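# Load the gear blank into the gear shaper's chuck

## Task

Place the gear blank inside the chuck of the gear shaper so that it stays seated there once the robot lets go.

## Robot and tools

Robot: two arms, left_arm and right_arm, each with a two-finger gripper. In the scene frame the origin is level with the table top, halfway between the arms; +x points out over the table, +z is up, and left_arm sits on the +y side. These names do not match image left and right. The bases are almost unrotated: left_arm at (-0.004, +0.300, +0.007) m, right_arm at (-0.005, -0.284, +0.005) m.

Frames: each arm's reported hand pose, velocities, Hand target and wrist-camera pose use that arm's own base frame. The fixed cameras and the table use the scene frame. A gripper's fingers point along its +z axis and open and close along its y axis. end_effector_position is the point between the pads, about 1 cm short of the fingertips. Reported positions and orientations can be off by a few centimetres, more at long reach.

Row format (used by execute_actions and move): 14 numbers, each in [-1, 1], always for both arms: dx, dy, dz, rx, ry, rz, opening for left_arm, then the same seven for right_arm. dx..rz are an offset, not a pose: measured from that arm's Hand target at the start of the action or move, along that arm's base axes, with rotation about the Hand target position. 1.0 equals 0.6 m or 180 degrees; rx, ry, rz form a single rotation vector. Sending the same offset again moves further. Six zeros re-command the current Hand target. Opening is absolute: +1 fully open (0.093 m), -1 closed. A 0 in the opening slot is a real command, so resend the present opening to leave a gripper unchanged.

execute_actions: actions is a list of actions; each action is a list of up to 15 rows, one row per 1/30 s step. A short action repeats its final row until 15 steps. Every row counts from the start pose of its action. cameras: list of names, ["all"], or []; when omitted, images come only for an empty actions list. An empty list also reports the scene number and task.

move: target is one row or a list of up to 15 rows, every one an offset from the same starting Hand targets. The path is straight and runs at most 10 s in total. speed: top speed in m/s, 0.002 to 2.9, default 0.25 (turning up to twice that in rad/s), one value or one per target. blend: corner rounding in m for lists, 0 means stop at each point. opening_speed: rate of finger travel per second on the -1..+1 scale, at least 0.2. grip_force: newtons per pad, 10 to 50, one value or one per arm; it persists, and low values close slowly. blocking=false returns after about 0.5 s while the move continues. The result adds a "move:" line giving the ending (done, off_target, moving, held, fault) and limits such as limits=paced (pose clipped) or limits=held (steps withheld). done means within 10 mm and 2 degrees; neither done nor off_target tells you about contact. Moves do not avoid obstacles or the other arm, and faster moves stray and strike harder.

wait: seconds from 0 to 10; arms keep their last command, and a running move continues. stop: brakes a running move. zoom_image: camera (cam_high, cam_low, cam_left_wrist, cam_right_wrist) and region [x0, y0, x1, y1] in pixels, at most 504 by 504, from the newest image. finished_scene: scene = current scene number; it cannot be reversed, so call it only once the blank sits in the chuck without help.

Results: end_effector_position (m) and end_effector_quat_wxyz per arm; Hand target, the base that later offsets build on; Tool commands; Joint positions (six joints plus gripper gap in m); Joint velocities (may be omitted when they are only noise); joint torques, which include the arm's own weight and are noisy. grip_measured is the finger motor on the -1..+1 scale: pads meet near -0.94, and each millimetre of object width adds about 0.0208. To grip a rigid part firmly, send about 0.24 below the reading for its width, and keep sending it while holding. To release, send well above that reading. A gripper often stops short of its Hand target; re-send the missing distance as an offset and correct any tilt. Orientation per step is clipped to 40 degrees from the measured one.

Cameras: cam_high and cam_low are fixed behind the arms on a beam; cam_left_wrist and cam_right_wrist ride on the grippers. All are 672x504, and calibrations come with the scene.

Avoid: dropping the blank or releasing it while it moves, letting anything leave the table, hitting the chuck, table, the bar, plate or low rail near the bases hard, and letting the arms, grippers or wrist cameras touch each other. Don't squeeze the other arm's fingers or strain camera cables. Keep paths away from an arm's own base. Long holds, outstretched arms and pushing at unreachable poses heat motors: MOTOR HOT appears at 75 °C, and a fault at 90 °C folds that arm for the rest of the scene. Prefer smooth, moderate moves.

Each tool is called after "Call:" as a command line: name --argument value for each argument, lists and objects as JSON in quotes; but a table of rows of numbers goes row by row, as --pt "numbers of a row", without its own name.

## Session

Call:
execute_actions --actions '[]'

Scene clock: 0.00 s.
left_arm: end_effector_position=(+0.1357, -0.1450, +0.2470) grip_measured=+1.000 end_effector_quat_wxyz=(+0.451, +0.173, +0.863, -0.149) | right_arm: end_effector_position=(+0.3322, +0.0189, +0.1339) grip_measured=+1.000 end_effector_quat_wxyz=(+0.660, +0.188, +0.705, -0.178)
Joint positions: left_arm=[-1.396 0.625 0.902 -1.078 -0.699 -0.707 0.093] | right_arm=[0.504 1.58 0.254 1.2 1.025 0.105 0.093]
Joint velocities: within noise
Joint torques (N m): no reading
Heat: left arm: 35 °C; right arm: 37 °C.
Hand target: left_arm +0.1354, -0.1462, +0.2483; +0.450, +0.174, +0.863, -0.150 | right_arm +0.3346, +0.0203, +0.1397; +0.666, +0.193, +0.699, -0.172
Tool commands: left_gripper/opening=+1.0 right_gripper/opening=+1.0
camera_calibration:
cam_left_wrist: T_world_to_cam=[[-0.424755, -0.898294, 0.112482, -0.0996512], [-0.799041, 0.313584, -0.513029, 0.317691], [0.425578, -0.307789, -0.85097, 0.195006], [0, 0, 0, 1]] pos_world=[0.128531, -0.129118, 0.340138]
cam_right_wrist: T_world_to_cam=[[-0.506865, -0.861783, 0.0204348, 0.180937], [-0.430316, 0.232411, -0.872246, 0.291773], [0.746938, -0.450905, -0.48864, -0.090544], [0, 0, 0, 1]] pos_world=[0.284896, 0.0472899, 0.206557]

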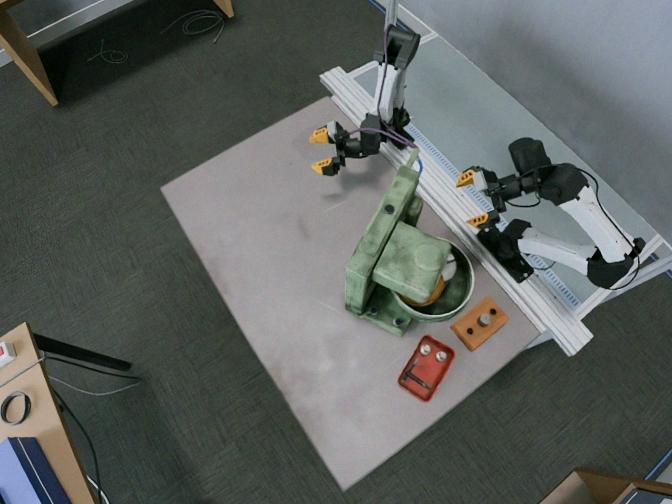

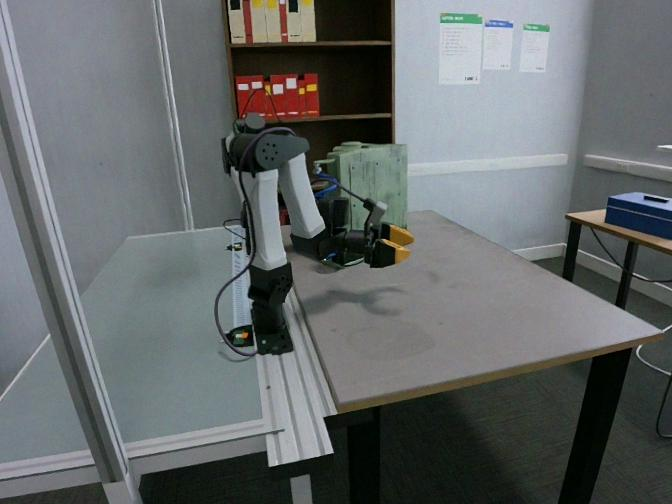

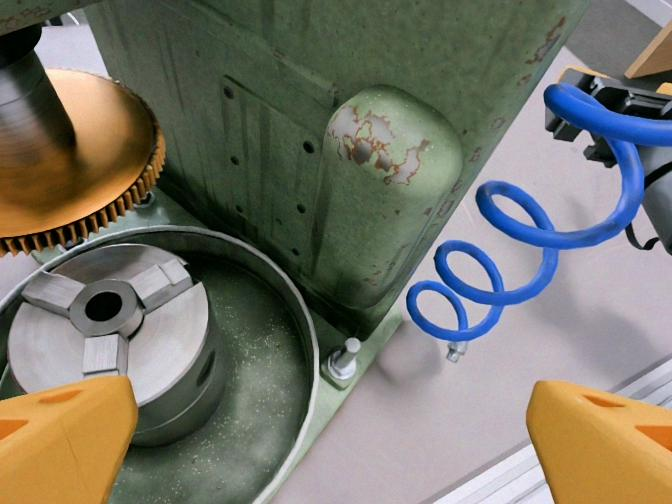

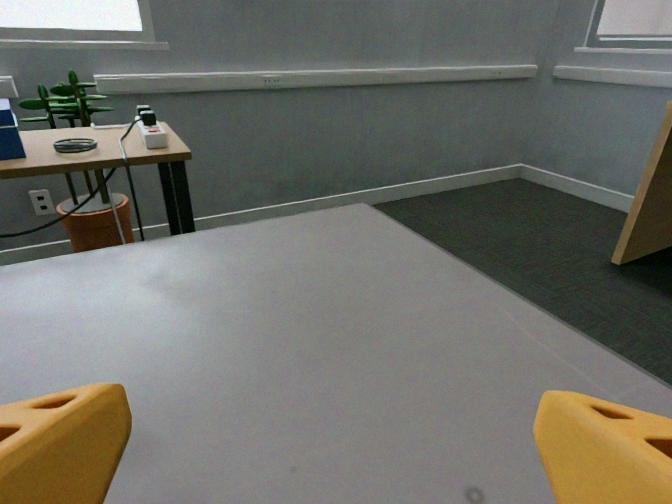

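Call:
move --pt "0.0577 0.3937 0.136 0.0401 0.0277 0.1421 0.5 -0.34 0.10 0.26 0 0 0 -0.9" --pt "0.0577 0.3937 0.136 0.0401 0.0277 0.1421 0.5 -0.4 0.366 0.24 -0.004 -0.0183 0.3882 -0.9" --pt "0.0577 0.3937 0.136 0.0401 0.0277 0.1421 0.5 -0.408 0.608 0.105 -0.004 -0.0183 0.3882 -0.9" --speed 0.3 --blend '[0.03,0.03,0]' --cameras '["cam_left_wrist","cam_right_wrist","cam_high"]'

Scene clock: 30.00 s.
left_arm: end_effector_position=(+0.1711, +0.0926, +0.3239) grip_measured=+0.502 end_effector_quat_wxyz=(+0.419, -0.009, +0.908, +0.000) | right_arm: end_effector_position=(+0.0882, +0.3762, +0.1894) grip_measured=-0.898 end_effector_quat_wxyz=(+0.662, -0.260, +0.668, +0.221)
Joint positions: left_arm=[1.132 0.993 1.462 -1.568 0.756 0.921 0.069] | right_arm=[1.723 1.574 0.541 0.979 1.029 -0.004 0.002]
Joint torques (N m): left_arm=[0.36 -0.42 6.82 1.25 0.45 0.16] | right_arm=[-1.21 -5.63 10.33 2.08 -0.09 0.1]
Heat: left arm: 37 °C; right arm: 39 °C.
Hand target: left_arm +0.1701, +0.0900, +0.3300; +0.423, +0.000, +0.906, +0.000 | right_arm +0.0898, +0.3852, +0.2028; +0.664, -0.241, +0.665, +0.242
Off the commanded pose: left_arm 0.007 m, 1 deg | right_arm 0.016 m, 3 deg.
joint sent to its limit (left arm) — joint 4 (wrist pitch), lower limit. The joint targets still meet the commanded pose.
move: off_target (right_arm)
camera_calibration:
cam_left_wrist: T_world_to_cam=[[0.0269459, -0.999467, 0.0184498, 0.0827477], [-0.911084, -0.0321493, -0.410965, 0.329071], [0.411339, -0.00573555, -0.911464, 0.31249], [0, 0, 0, 1]] pos_world=[0.169042, 0.0950753, 0.418534]
cam_right_wrist: T_world_to_cam=[[0.632296, -0.771857, 0.0666207, 0.22093], [-0.314156, -0.334054, -0.888658, 0.358098], [0.708173, 0.540966, -0.453705, -0.09635], [0, 0, 0, 1]] pos_world=[0.0410379, 0.342273, 0.259794]
Images, in order (width x height): cam_high 672x504, cam_left_wrist 672x504, cam_right_wrist 672x504.

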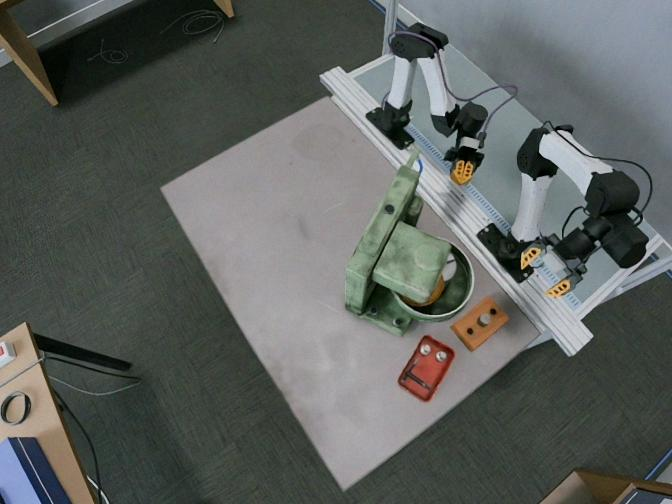

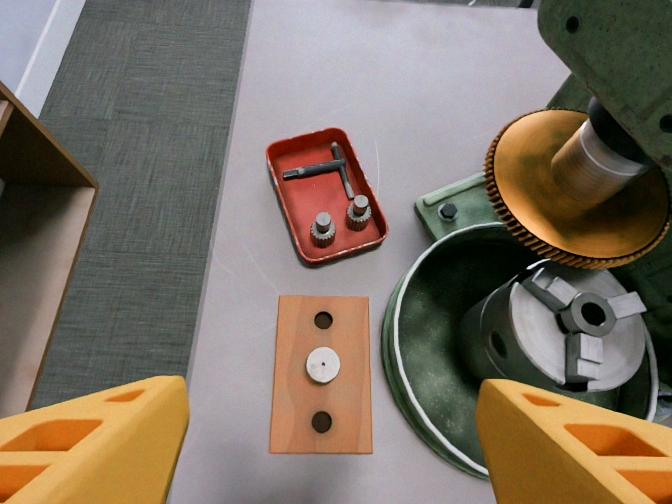

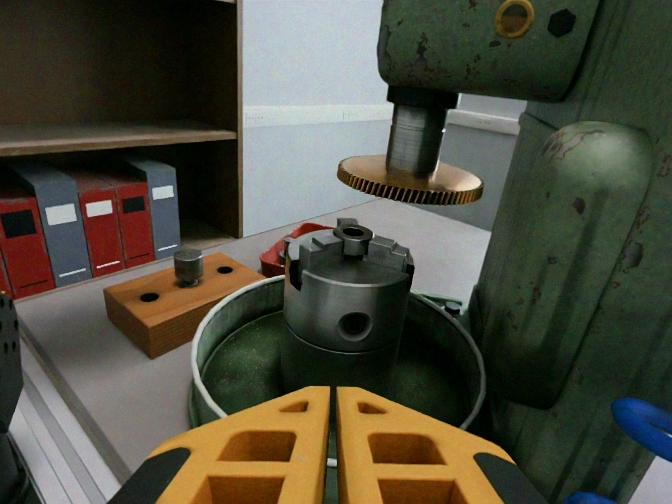

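Call:
zoom_image --camera "cam_right_wrist" --region '[100, 210, 280, 360]'

Call:
zoom_image --camera "cam_left_wrist" --region '[260, 280, 400, 470]'

Call:
zoom_image --camera "cam_right_wrist" --region '[320, 190, 380, 290]'

Scaled by 2.800 from the camera's 672x504 image, which has a finer 960x720 frame.

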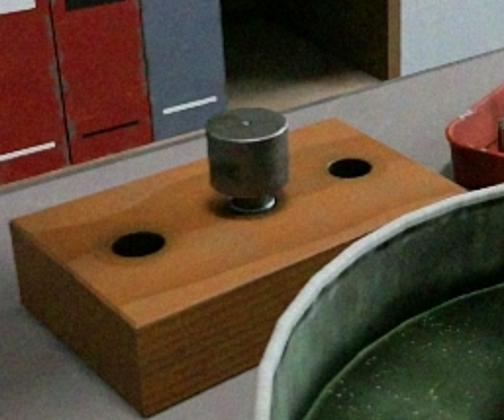

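Scaled by 2.653 from the camera's 672x504 image, which has a finer 960x720 frame.

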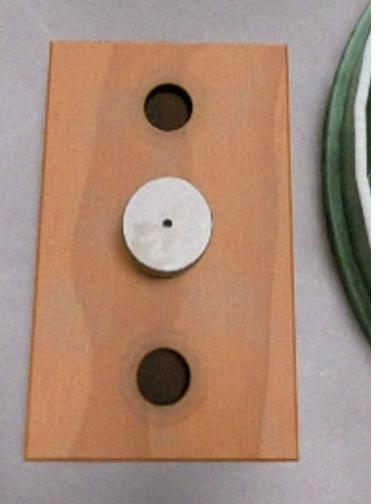

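Scaled by 5.040 from the camera's 672x504 image, which has a finer 960x720 frame.

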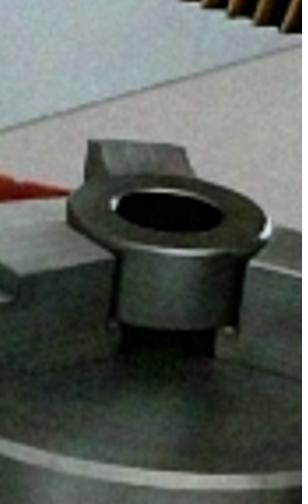

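Call:
move --target '[0.0448,0.0183,-0.3217,0,0,0,0.0,0,0,0,0,0,0,-0.9]' --speed 0.3 --cameras '["cam_left_wrist","cam_right_wrist"]'

Call:
zoom_image --camera "cam_left_wrist" --region '[150, 280, 520, 504]'

Call:
zoom_image --camera "cam_right_wrist" --region '[60, 130, 300, 330]'

Scene clock: 45.07 s.
left_arm: end_effector_position=(+0.1976, +0.1023, +0.1405) grip_measured=+0.002 end_effector_quat_wxyz=(+0.425, +0.003, +0.905, +0.000) | right_arm: end_effector_position=(+0.0882, +0.3762, +0.1894) grip_measured=-0.898 end_effector_quat_wxyz=(+0.662, -0.260, +0.668, +0.221)
Joint positions: left_arm=[0.986 0.769 0.579 -0.795 0.699 0.775 0.045] | right_arm=[1.723 1.574 0.541 0.981 1.029 -0.004 0.002]
Joint torques (N m): left_arm=[-0.54 -1.35 5.14 1.78 0.24 -0.07] | right_arm=[-1.22 -5.55 10.35 2.09 -0.08 0.11]
Heat: left arm: 38 °C; right arm: 41 °C.
Hand target: left_arm +0.1969, +0.1009, +0.1369; +0.423, +0.000, +0.906, +0.000 | right_arm +0.0898, +0.3851, +0.2027; +0.664, -0.241, +0.665, +0.242
Off the commanded pose: left_arm 0.004 m, 1 deg | right_arm 0.016 m, 3 deg.
move: off_target (right_arm)
camera_calibration:
cam_left_wrist: T_world_to_cam=[[0.0042478, -0.999961, 0.00779726, 0.101228], [-0.906159, -0.00714674, -0.422876, 0.276318], [0.422915, -0.00526927, -0.906154, 0.131507], [0, 0, 0, 1]] pos_world=[0.194342, 0.103892, 0.235224]
cam_right_wrist: T_world_to_cam=[[0.632594, -0.771661, 0.0660706, 0.220911], [-0.314019, -0.333536, -0.888901, 0.358035], [0.707967, 0.541566, -0.453309, -0.0965502], [0, 0, 0, 1]] pos_world=[0.0410372, 0.342175, 0.259895]
Images, in order (width x height): cam_left_wrist 672x504, cam_right_wrist 672x504.

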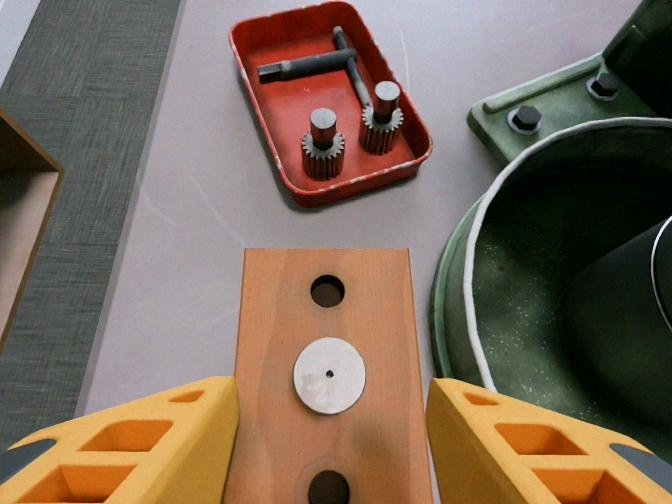

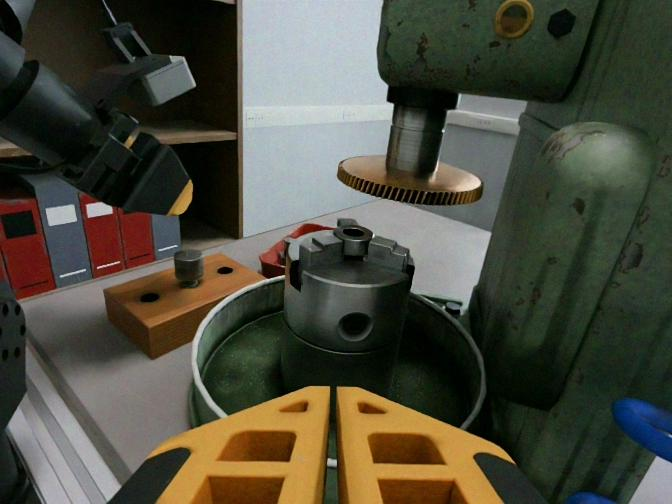

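Scaled by 1.362 from the camera's 672x504 image, which has a finer 960x720 frame.

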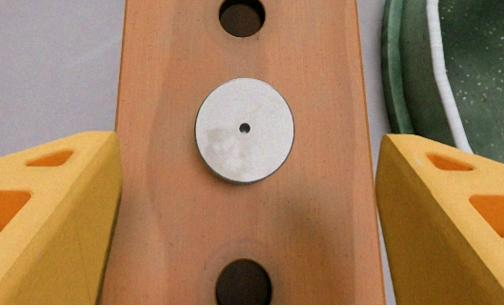

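Scaled by 2.100 from the camera's 672x504 image, which has a finer 960x720 frame.

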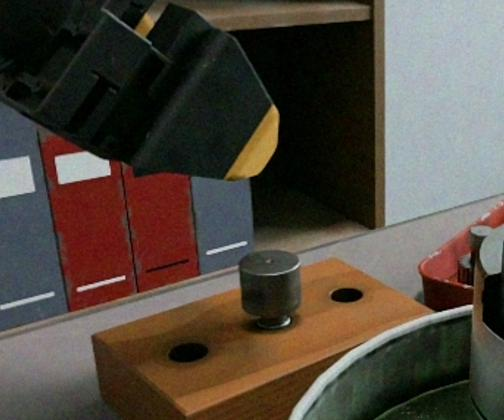

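Call:
move --target '[0.0225,0.0025,-0.067,0,0,0,0.0,0,0,0,0,0,0,-0.9]' --speed 0.2 --cameras '["cam_left_wrist"]'

Call:
zoom_image --camera "cam_left_wrist" --region '[150, 280, 520, 504]'

Scene clock: 53.03 s.
left_arm: end_effector_position=(+0.2112, +0.1041, +0.1029) grip_measured=+0.002 end_effector_quat_wxyz=(+0.429, +0.005, +0.903, +0.005) | right_arm: end_effector_position=(+0.0882, +0.3762, +0.1894) grip_measured=-0.898 end_effector_quat_wxyz=(+0.662, -0.260, +0.668, +0.221)
Joint positions: left_arm=[0.907 0.802 0.423 -0.541 0.652 0.692 0.045] | right_arm=[1.723 1.574 0.541 0.981 1.029 -0.004 0.002]
Joint torques (N m): left_arm=[-0.62 -0.42 5.24 1.91 0.2 -0.07] | right_arm=[-1.2 -5.56 10.37 2.09 -0.09 0.1]
Heat: left arm: 38 °C; right arm: 42 °C.
Hand target: left_arm +0.2104, +0.1024, +0.0967; +0.423, +0.000, +0.906, +0.000 | right_arm +0.0898, +0.3851, +0.2027; +0.664, -0.241, +0.665, +0.242
Off the commanded pose: left_arm 0.006 m, 1 deg | right_arm 0.016 m, 3 deg.
move: off_target (right_arm)
camera_calibration:
cam_left_wrist: T_world_to_cam=[[0.00449569, -0.999985, -0.00318422, 0.104268], [-0.903002, -0.00269163, -0.429628, 0.272271], [0.429613, 0.00480683, -0.903001, 0.0888331], [0, 0, 0, 1]] pos_world=[0.207229, 0.104572, 0.197524]
Images, in order (width x height): cam_left_wrist 672x504.

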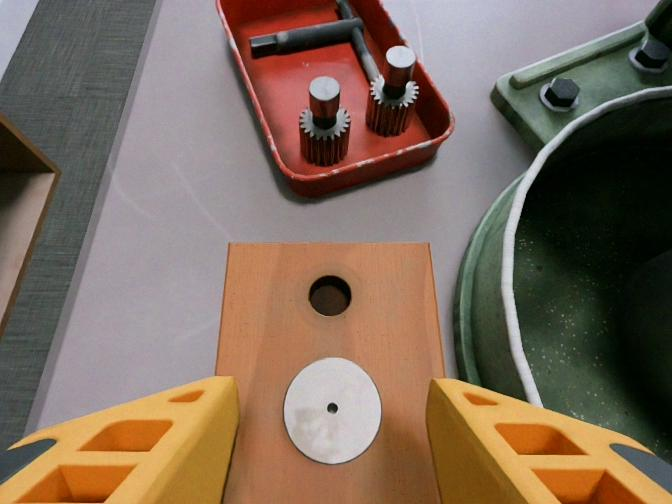

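Scaled by 1.362 from the camera's 672x504 image, which has a finer 960x720 frame.

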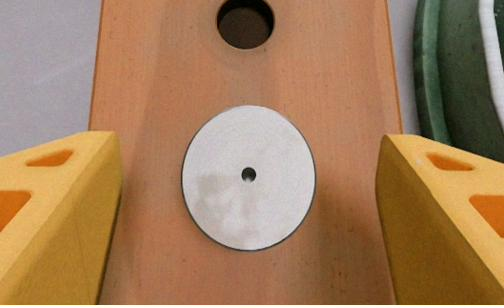

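Call:
move --target '[0.01,0.0,-0.063,0,0,0,0.0,0,0,0,0,0,0,-0.9]' --speed 0.12 --cameras '["cam_left_wrist","cam_right_wrist"]'

Call:
zoom_image --camera "cam_right_wrist" --region '[100, 180, 280, 330]'

Scene clock: 58.53 s.
left_arm: end_effector_position=(+0.2177, +0.1049, +0.0651) grip_measured=+0.002 end_effector_quat_wxyz=(+0.429, +0.005, +0.903, +0.005) | right_arm: end_effector_position=(+0.0882, +0.3762, +0.1894) grip_measured=-0.898 end_effector_quat_wxyz=(+0.662, -0.260, +0.668, +0.221)
Joint positions: left_arm=[0.873 0.889 0.288 -0.299 0.631 0.657 0.045] | right_arm=[1.723 1.574 0.541 0.981 1.029 -0.004 0.002]
Joint torques (N m): left_arm=[-0.64 -0.64 4.98 1.95 0.16 -0.07] | right_arm=[-1.22 -5.57 10.32 2.09 -0.09 0.1]
Heat: left arm: 38 °C; right arm: 42 °C.
Hand target: left_arm +0.2164, +0.1024, +0.0589; +0.423, +0.000, +0.906, +0.000 | right_arm +0.0898, +0.3851, +0.2027; +0.664, -0.241, +0.665, +0.242
Off the commanded pose: left_arm 0.007 m, 1 deg | right_arm 0.016 m, 3 deg.
move: off_target (right_arm)
camera_calibration:
cam_left_wrist: T_world_to_cam=[[0.00485313, -0.999983, -0.00323639, 0.10485], [-0.902866, -0.00299042, -0.429911, 0.261993], [0.429894, 0.00500844, -0.902865, 0.0518905], [0, 0, 0, 1]] pos_world=[0.213728, 0.105372, 0.159823]
cam_right_wrist: T_world_to_cam=[[0.632594, -0.771661, 0.0660706, 0.220911], [-0.314019, -0.333536, -0.888901, 0.358035], [0.707967, 0.541566, -0.453309, -0.0965502], [0, 0, 0, 1]] pos_world=[0.0410372, 0.342175, 0.259895]
Images, in order (width x height): cam_left_wrist 672x504, cam_right_wrist 672x504.

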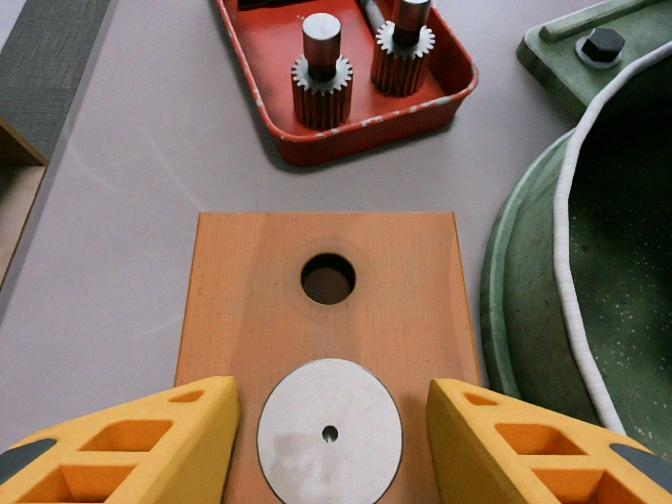

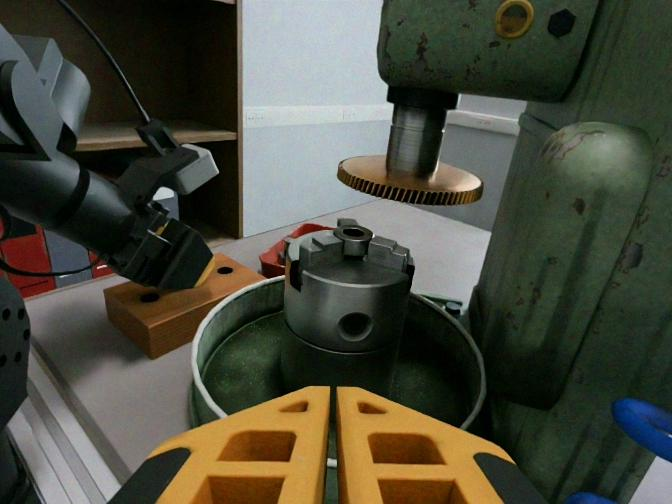

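Scaled by 2.800 from the camera's 672x504 image, which has a finer 960x720 frame.

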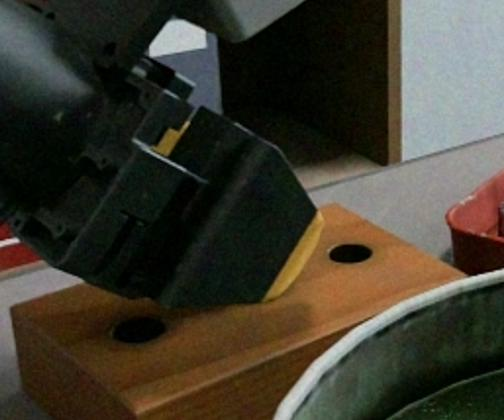

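Call:
move --pt "-0.008 0.0 0.05 0 0 0 0.0 0 0 0 0 0 0 -0.9" --pt "0.0 0.0005 0.0093 0 0 0 0.0 0 0 0 0 0 0 -0.9" --pt "0.0 0.0005 0.0093 0 0 0 -0.65 0 0 0 0 0 0 -0.9" --speed 0.12 --opening_speed 0.5 --cameras '["cam_left_wrist","cam_right_wrist"]'

Call:
zoom_image --camera "cam_left_wrist" --region '[200, 310, 480, 504]'

Call:
zoom_image --camera "cam_right_wrist" --region '[100, 180, 280, 330]'

Scene clock: 72.03 s.
left_arm: end_effector_position=(+0.2173, +0.1051, +0.0699) grip_measured=-0.469 end_effector_quat_wxyz=(+0.428, +0.004, +0.904, +0.005) | right_arm: end_effector_position=(+0.0882, +0.3762, +0.1894) grip_measured=-0.898 end_effector_quat_wxyz=(+0.662, -0.260, +0.668, +0.221)
Joint positions: left_arm=[0.874 0.877 0.306 -0.331 0.63 0.657 0.023] | right_arm=[1.723 1.574 0.541 0.981 1.029 -0.004 0.002]
Joint torques (N m): left_arm=[-0.58 -0.64 5.16 1.94 0.2 -0.04] | right_arm=[-1.2 -5.57 10.35 2.09 -0.09 0.1]
Heat: left arm: 38 °C; right arm: 43 °C.
Hand target: left_arm +0.2164, +0.1027, +0.0644; +0.423, -0.001, +0.906, +0.000 | right_arm +0.0898, +0.3851, +0.2027; +0.664, -0.241, +0.665, +0.242
Off the commanded pose: left_arm 0.006 m, 1 deg | right_arm 0.016 m, 3 deg.
move: off_target (right_arm)
camera_calibration:
cam_left_wrist: T_world_to_cam=[[0.00675596, -0.999975, -0.00213158, 0.104576], [-0.903568, -0.00519141, -0.428413, 0.264014], [0.428391, 0.00482037, -0.903581, 0.0567684], [0, 0, 0, 1]] pos_world=[0.213529, 0.10567, 0.164625]
cam_right_wrist: T_world_to_cam=[[0.632594, -0.771661, 0.0660706, 0.220911], [-0.314019, -0.333536, -0.888901, 0.358035], [0.707967, 0.541566, -0.453309, -0.0965502], [0, 0, 0, 1]] pos_world=[0.0410372, 0.342175, 0.259895]
Images, in order (width x height): cam_left_wrist 672x504, cam_right_wrist 672x504.

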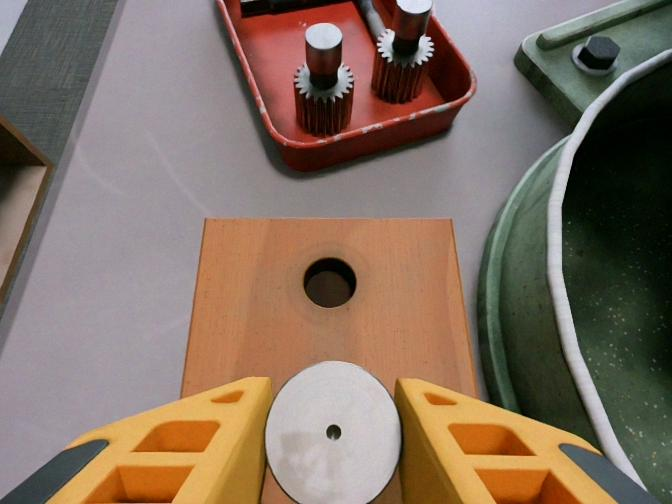

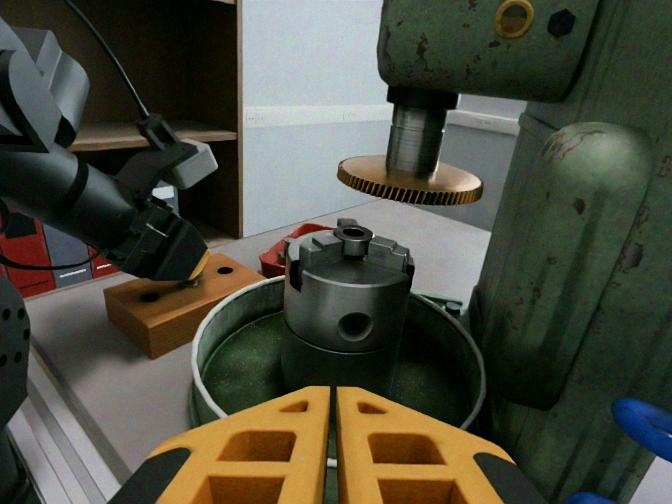

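Scaled by 1.800 from the camera's 672x504 image, which has a finer 960x720 frame.

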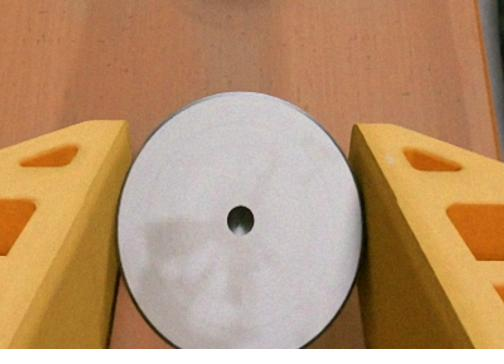

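Scaled by 2.800 from the camera's 672x504 image, which has a finer 960x720 frame.

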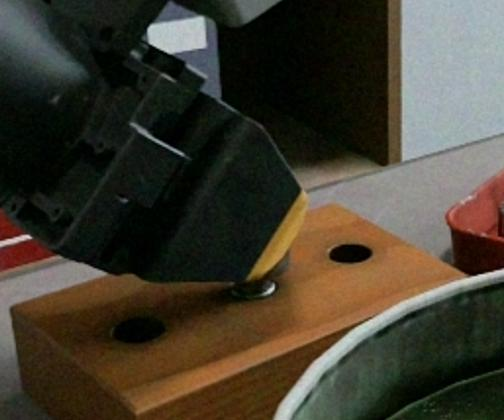

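Call:
move --pt "0.005 -0.004 0.16 0 0 0 -0.65 0 0 0 0 0 0 -0.9" --pt "-0.05 -0.317 0.317 0 0 0 -0.65 0 0 0 0 0 0 -0.9" --pt "-0.039 -0.317 0.27 0 0 0 -0.65 0 0 0 0 0 0 -0.9" --speed '[0.1,0.25,0.15]' --blend '[0.02,0,0]' --cameras '["cam_left_wrist","cam_right_wrist"]'

Call:
zoom_image --camera "cam_left_wrist" --region '[200, 310, 480, 504]'

Call:
zoom_image --camera "cam_right_wrist" --region '[250, 120, 400, 270]'

Scene clock: 104.10 s.
left_arm: end_effector_position=(+0.1899, -0.0854, +0.2237) grip_measured=-0.484 end_effector_quat_wxyz=(+0.414, +0.002, +0.910, +0.008) | right_arm: end_effector_position=(+0.0882, +0.3762, +0.1894) grip_measured=-0.898 end_effector_quat_wxyz=(+0.662, -0.260, +0.668, +0.221)
Joint positions: left_arm=[-0.947 0.789 0.938 -1.141 -0.667 -0.738 0.022] | right_arm=[1.723 1.574 0.541 0.981 1.029 -0.004 0.002]
Joint torques (N m): left_arm=[0.66 -0.91 5.22 2.11 -0.38 0.13] | right_arm=[-1.2 -5.56 10.35 2.09 -0.1 0.11]
Heat: left arm: 38 °C; right arm: 45 °C.
Hand target: left_arm +0.1930, -0.0876, +0.2264; +0.423, +0.000, +0.906, +0.000 | right_arm +0.0898, +0.3851, +0.2027; +0.664, -0.241, +0.665, +0.242
Off the commanded pose: left_arm 0.005 m, 2 deg | right_arm 0.016 m, 3 deg.
move: off_target (right_arm)
camera_calibration:
cam_left_wrist: T_world_to_cam=[[0.0133704, -0.999897, -0.00524341, -0.0859942], [-0.916705, -0.0101634, -0.399436, 0.299675], [0.399341, 0.0101473, -0.916746, 0.217319], [0, 0, 0, 1]] pos_world=[0.189078, -0.0851448, 0.318477]
cam_right_wrist: T_world_to_cam=[[0.632594, -0.771661, 0.0660706, 0.220911], [-0.314019, -0.333536, -0.888901, 0.358035], [0.707967, 0.541566, -0.453309, -0.0965502], [0, 0, 0, 1]] pos_world=[0.0410372, 0.342175, 0.259895]
Images, in order (width x height): cam_left_wrist 672x504, cam_right_wrist 672x504.

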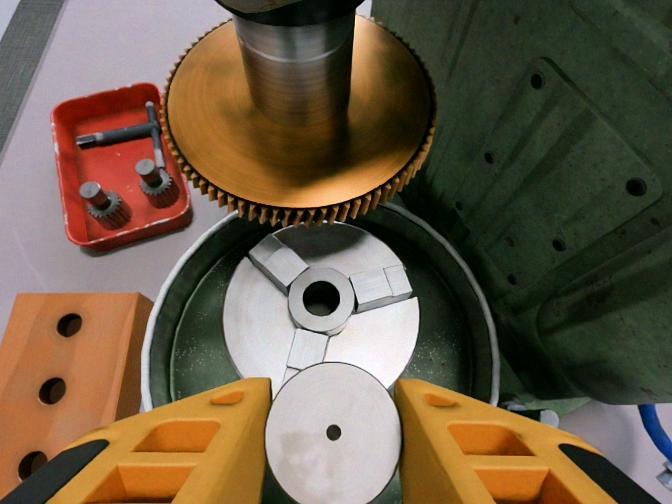

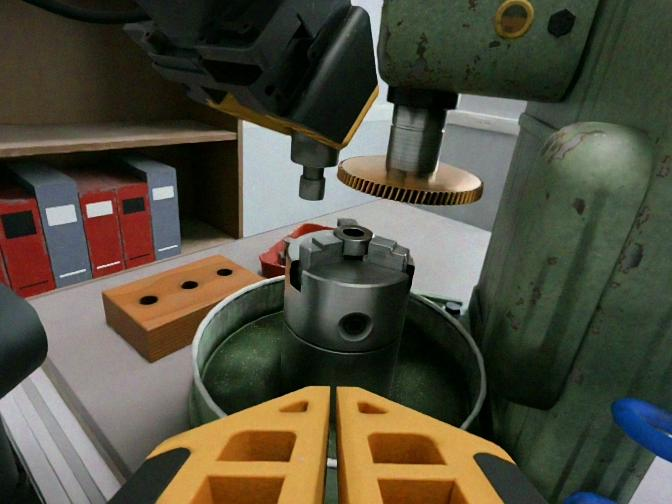

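Scaled by 1.800 from the camera's 672x504 image, which has a finer 960x720 frame.

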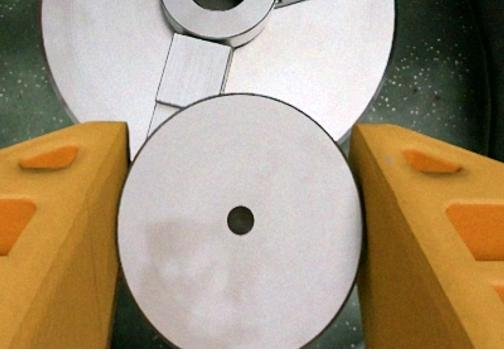

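Scaled by 3.360 from the camera's 672x504 image, which has a finer 960x720 frame.

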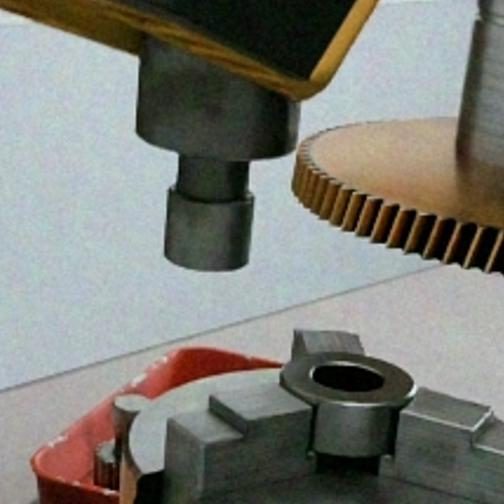

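Call:
move --target '[0.0878,0.0083,-0.0357,0,-0.01,0,-0.65,0,0,0,0,0,0,-0.9]' --speed 0.15 --cameras '["cam_left_wrist","cam_right_wrist"]'

Call:
zoom_image --camera "cam_right_wrist" --region '[315, 180, 390, 255]'

Scene clock: 115.77 s.
left_arm: end_effector_position=(+0.2407, -0.0799, +0.2048) grip_measured=-0.484 end_effector_quat_wxyz=(+0.430, -0.002, +0.903, +0.003) | right_arm: end_effector_position=(+0.0882, +0.3762, +0.1894) grip_measured=-0.898 end_effector_quat_wxyz=(+0.662, -0.260, +0.668, +0.221)
Joint positions: left_arm=[-0.636 0.816 0.807 -0.784 -0.486 -0.439 0.022] | right_arm=[1.723 1.574 0.541 0.981 1.029 -0.004 0.002]
Joint torques (N m): left_arm=[0.62 -0.36 5.64 2.56 -0.21 0.14] | right_arm=[-1.2 -5.57 10.36 2.09 -0.09 0.1]
Heat: left arm: 39 °C; right arm: 46 °C.
Hand target: left_arm +0.2456, -0.0826, +0.2050; +0.437, +0.000, +0.900, +0.000 | right_arm +0.0898, +0.3851, +0.2027; +0.664, -0.241, +0.665, +0.242
Off the commanded pose: left_arm 0.006 m, 1 deg | right_arm 0.016 m, 3 deg.
move: off_target (right_arm)
camera_calibration:
cam_left_wrist: T_world_to_cam=[[0.016381, -0.999832, 0.00820754, -0.0847448], [-0.90133, -0.0183195, -0.432746, 0.341258], [0.432824, -0.000308881, -0.901479, 0.16765], [0, 0, 0, 1]] pos_world=[0.236411, -0.0784271, 0.299507]
cam_right_wrist: T_world_to_cam=[[0.632594, -0.771661, 0.0660706, 0.220911], [-0.314019, -0.333536, -0.888901, 0.358035], [0.707967, 0.541566, -0.453309, -0.0965502], [0, 0, 0, 1]] pos_world=[0.0410372, 0.342175, 0.259895]
Images, in order (width x height): cam_left_wrist 672x504, cam_right_wrist 672x504.

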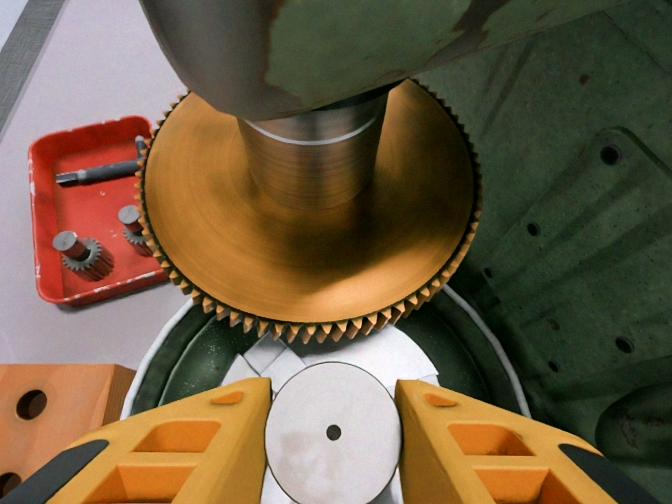

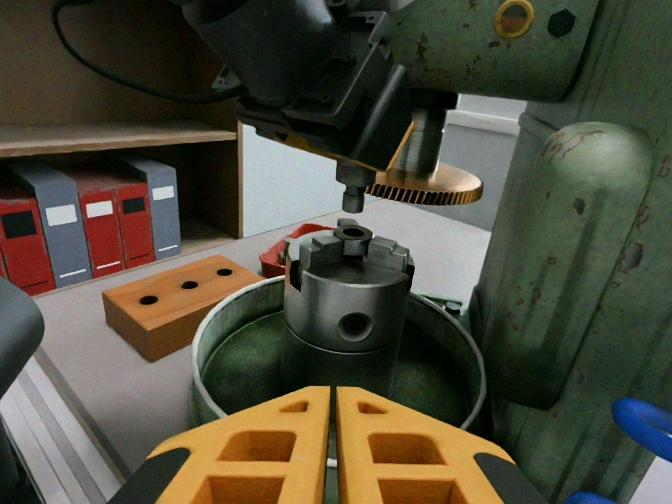

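Scaled by 6.720 from the camera's 672x504 image, which has a finer 960x720 frame.

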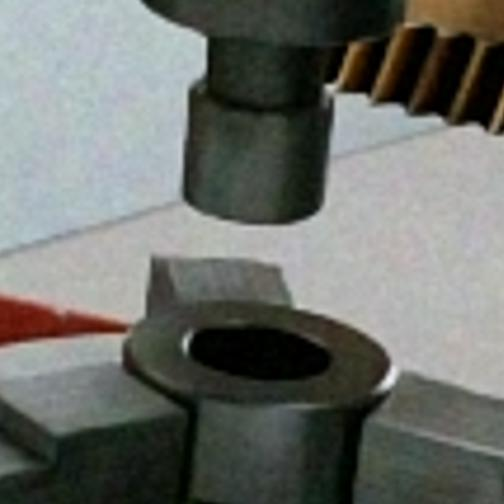

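Call:
move --target '[0.0023,-0.0027,-0.0135,0,0,0,-0.65,0,0,0,0,0,0,-0.9]' --speed 0.06 --cameras '["cam_right_wrist"]'

Call:
zoom_image --camera "cam_right_wrist" --region '[315, 180, 390, 255]'

Scene clock: 127.37 s.
left_arm: end_effector_position=(+0.2420, -0.0810, +0.1963) grip_measured=-0.484 end_effector_quat_wxyz=(+0.430, -0.002, +0.903, +0.003) | right_arm: end_effector_position=(+0.0882, +0.3762, +0.1894) grip_measured=-0.898 end_effector_quat_wxyz=(+0.662, -0.260, +0.668, +0.221)
Joint positions: left_arm=[-0.636 0.816 0.773 -0.751 -0.486 -0.439 0.022] | right_arm=[1.723 1.574 0.541 0.981 1.029 -0.004 0.002]
Joint torques (N m): left_arm=[0.31 -0.23 5.86 2.53 -0.26 0.12] | right_arm=[-1.2 -5.56 10.37 2.09 -0.09 0.1]
Heat: left arm: 40 °C; right arm: 46 °C.
Hand target: left_arm +0.2470, -0.0842, +0.1969; +0.437, +0.000, +0.900, +0.000 | right_arm +0.0898, +0.3851, +0.2027; +0.664, -0.241, +0.665, +0.242
Off the commanded pose: left_arm 0.006 m, 1 deg | right_arm 0.016 m, 3 deg.
move: off_target (right_arm)
camera_calibration:
cam_right_wrist: T_world_to_cam=[[0.632594, -0.771661, 0.0660706, 0.220911], [-0.314019, -0.333536, -0.888901, 0.358035], [0.707967, 0.541566, -0.453309, -0.0965502], [0, 0, 0, 1]] pos_world=[0.0410372, 0.342175, 0.259895]
Images, in order (width x height): cam_right_wrist 672x504.

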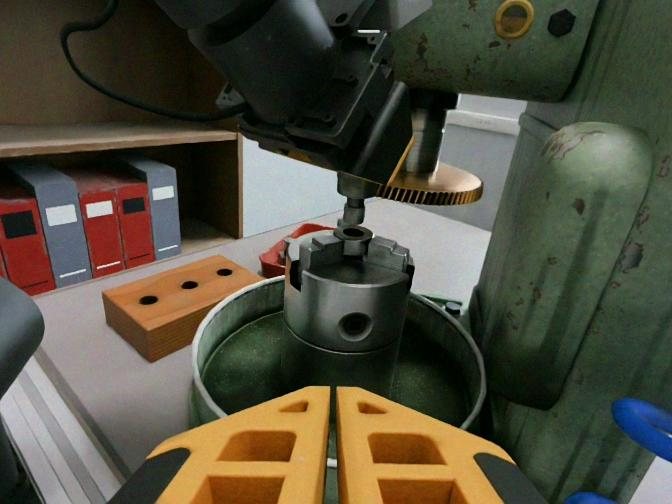

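Scaled by 6.720 from the camera's 672x504 image, which has a finer 960x720 frame.

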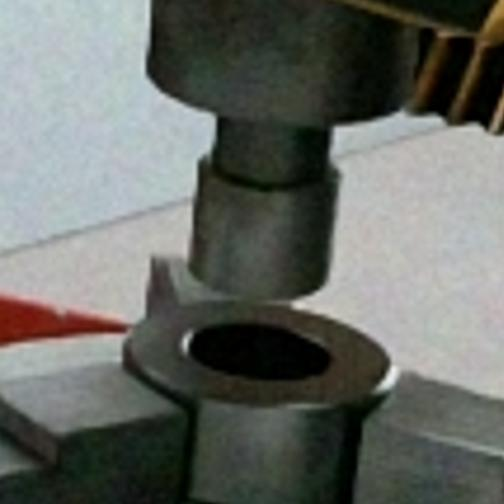

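Call:
move --target '[0.0006,-0.001,-0.0115,0,0,0,-0.65,0,0,0,0,0,0,-0.9]' --speed 0.05 --cameras '["cam_right_wrist"]'

Call:
zoom_image --camera "cam_right_wrist" --region '[325, 200, 385, 260]'

Scene clock: 138.67 s.
left_arm: end_effector_position=(+0.2427, -0.0815, +0.1889) grip_measured=-0.484 end_effector_quat_wxyz=(+0.429, -0.002, +0.903, +0.004) | right_arm: end_effector_position=(+0.0882, +0.3762, +0.1896) grip_measured=-0.898 end_effector_quat_wxyz=(+0.662, -0.260, +0.668, +0.221)
Joint positions: left_arm=[-0.636 0.816 0.745 -0.726 -0.486 -0.439 0.022] | right_arm=[1.723 1.574 0.541 0.981 1.029 -0.004 0.002]
Joint torques (N m): left_arm=[0.17 -0.46 5.83 2.53 -0.27 0.11] | right_arm=[-1.21 -5.56 10.37 2.09 -0.1 0.1]
Heat: left arm: 40 °C; right arm: 47 °C.
Hand target: left_arm +0.2474, -0.0848, +0.1900; +0.437, +0.000, +0.900, +0.000 | right_arm +0.0898, +0.3852, +0.2028; +0.664, -0.241, +0.665, +0.242
Off the commanded pose: left_arm 0.006 m, 1 deg | right_arm 0.016 m, 3 deg.
move: off_target (right_arm)
camera_calibration:
cam_right_wrist: T_world_to_cam=[[0.632629, -0.771669, 0.0656398, 0.221096], [-0.314173, -0.333183, -0.88898, 0.358064], [0.707868, 0.541772, -0.453218, -0.0966489], [0, 0, 0, 1]] pos_world=[0.0410368, 0.342276, 0.259996]
Images, in order (width x height): cam_right_wrist 672x504.

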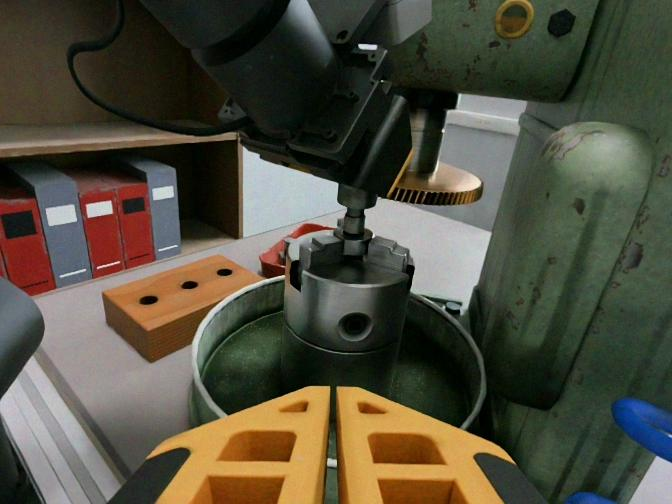

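Scaled by 8.400 from the camera's 672x504 image, which has a finer 960x720 frame.

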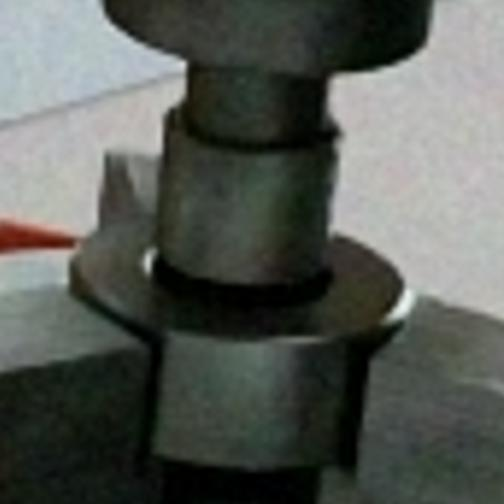

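Call:
move --target '[-0.001,0.0,-0.008,0,0,0,-0.65,0,0,0,0,0,0,-0.9]' --speed 0.03 --cameras '["cam_right_wrist"]'

Call:
zoom_image --camera "cam_right_wrist" --region '[325, 200, 385, 260]'

Scene clock: 146.10 s.
left_arm: end_effector_position=(+0.2435, -0.0818, +0.1861) grip_measured=-0.484 end_effector_quat_wxyz=(+0.430, -0.002, +0.903, +0.004) | right_arm: end_effector_position=(+0.0882, +0.3762, +0.1896) grip_measured=-0.898 end_effector_quat_wxyz=(+0.662, -0.260, +0.668, +0.221)
Joint positions: left_arm=[-0.636 0.816 0.732 -0.71 -0.487 -0.439 0.022] | right_arm=[1.723 1.574 0.541 0.981 1.029 -0.004 0.002]
Joint torques (N m): left_arm=[-0.01 -0.84 5.24 2.55 -0.26 0.1] | right_arm=[-1.21 -5.59 10.36 2.09 -0.09 0.11]
Heat: left arm: 40 °C; right arm: 47 °C.
Hand target: left_arm +0.2468, -0.0848, +0.1852; +0.437, +0.000, +0.900, +0.000 | right_arm +0.0898, +0.3852, +0.2028; +0.664, -0.241, +0.665, +0.242
Off the commanded pose: left_arm 0.005 m, 1 deg | right_arm 0.016 m, 3 deg.
move: off_target (right_arm)
camera_calibration:
cam_right_wrist: T_world_to_cam=[[0.632629, -0.771669, 0.0656398, 0.221096], [-0.314173, -0.333183, -0.88898, 0.358064], [0.707868, 0.541772, -0.453218, -0.0966489], [0, 0, 0, 1]] pos_world=[0.0410368, 0.342276, 0.259996]
Images, in order (width x height): cam_right_wrist 672x504.

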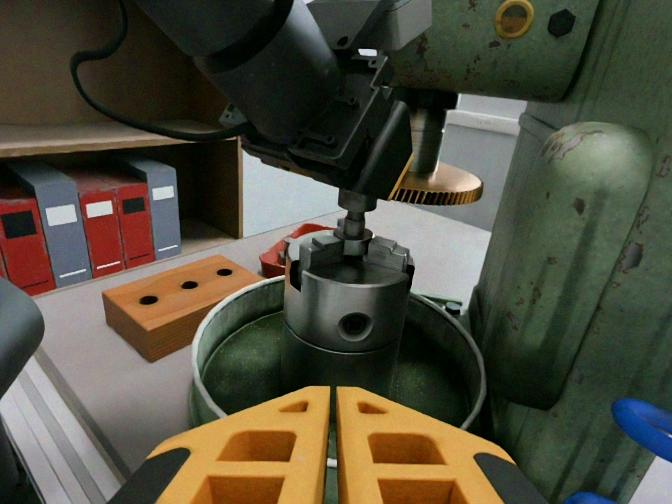

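Scaled by 8.400 from the camera's 672x504 image, which has a finer 960x720 frame.

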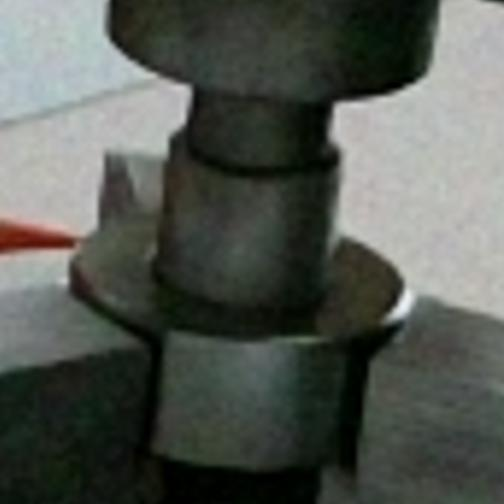

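Call:
move --target '[-0.0015,0.0005,-0.01,0,0,0,-0.65,0,0,0,0,0,0,-0.9]' --speed 0.03 --cameras '["cam_right_wrist"]'

Call:
zoom_image --camera "cam_right_wrist" --region '[325, 200, 385, 260]'

Scene clock: 150.13 s.
left_arm: end_effector_position=(+0.2438, -0.0810, +0.1844) grip_measured=-0.484 end_effector_quat_wxyz=(+0.435, -0.005, +0.900, +0.003) | right_arm: end_effector_position=(+0.0882, +0.3762, +0.1896) grip_measured=-0.898 end_effector_quat_wxyz=(+0.662, -0.260, +0.668, +0.221)
Joint positions: left_arm=[-0.636 0.805 0.713 -0.69 -0.493 -0.439 0.022] | right_arm=[1.723 1.574 0.541 0.981 1.029 -0.004 0.002]
Joint torques (N m): left_arm=[-0.32 -0.51 4.6 2.53 -0.22 0.08] | right_arm=[-1.2 -5.56 10.36 2.09 -0.09 0.1]
Heat: left arm: 40 °C; right arm: 47 °C.
Hand target: left_arm +0.2459, -0.0845, +0.1791; +0.437, +0.000, +0.900, +0.000 | right_arm +0.0898, +0.3852, +0.2028; +0.664, -0.241, +0.665, +0.242
Off the commanded pose: left_arm 0.007 m, 1 deg | right_arm 0.016 m, 3 deg.
move: off_target (right_arm)
camera_calibration:
cam_right_wrist: T_world_to_cam=[[0.632629, -0.771669, 0.0656398, 0.221096], [-0.314173, -0.333183, -0.88898, 0.358064], [0.707868, 0.541772, -0.453218, -0.0966489], [0, 0, 0, 1]] pos_world=[0.0410368, 0.342276, 0.259996]
Images, in order (width x height): cam_right_wrist 672x504.

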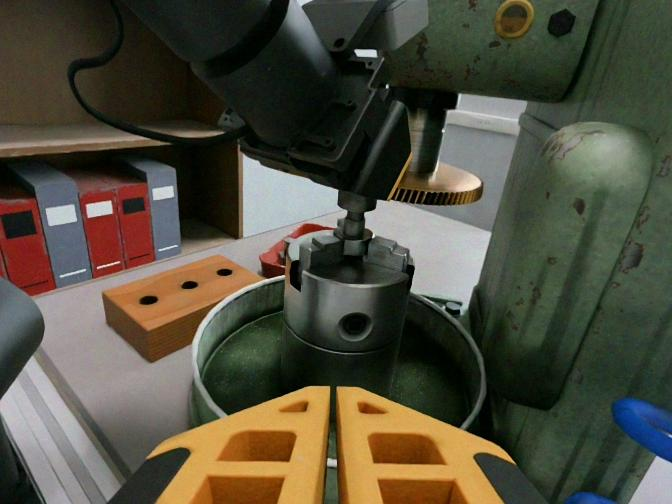

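Scaled by 8.400 from the camera's 672x504 image, which has a finer 960x720 frame.

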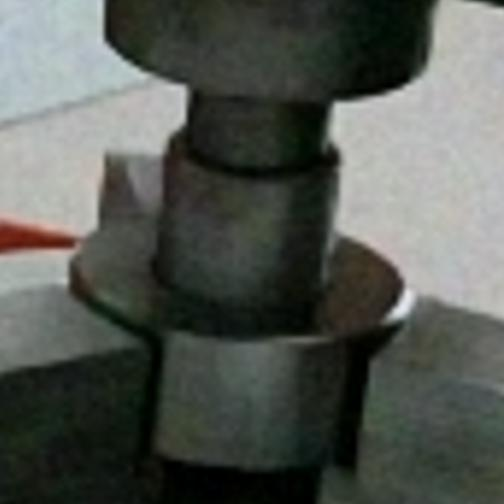

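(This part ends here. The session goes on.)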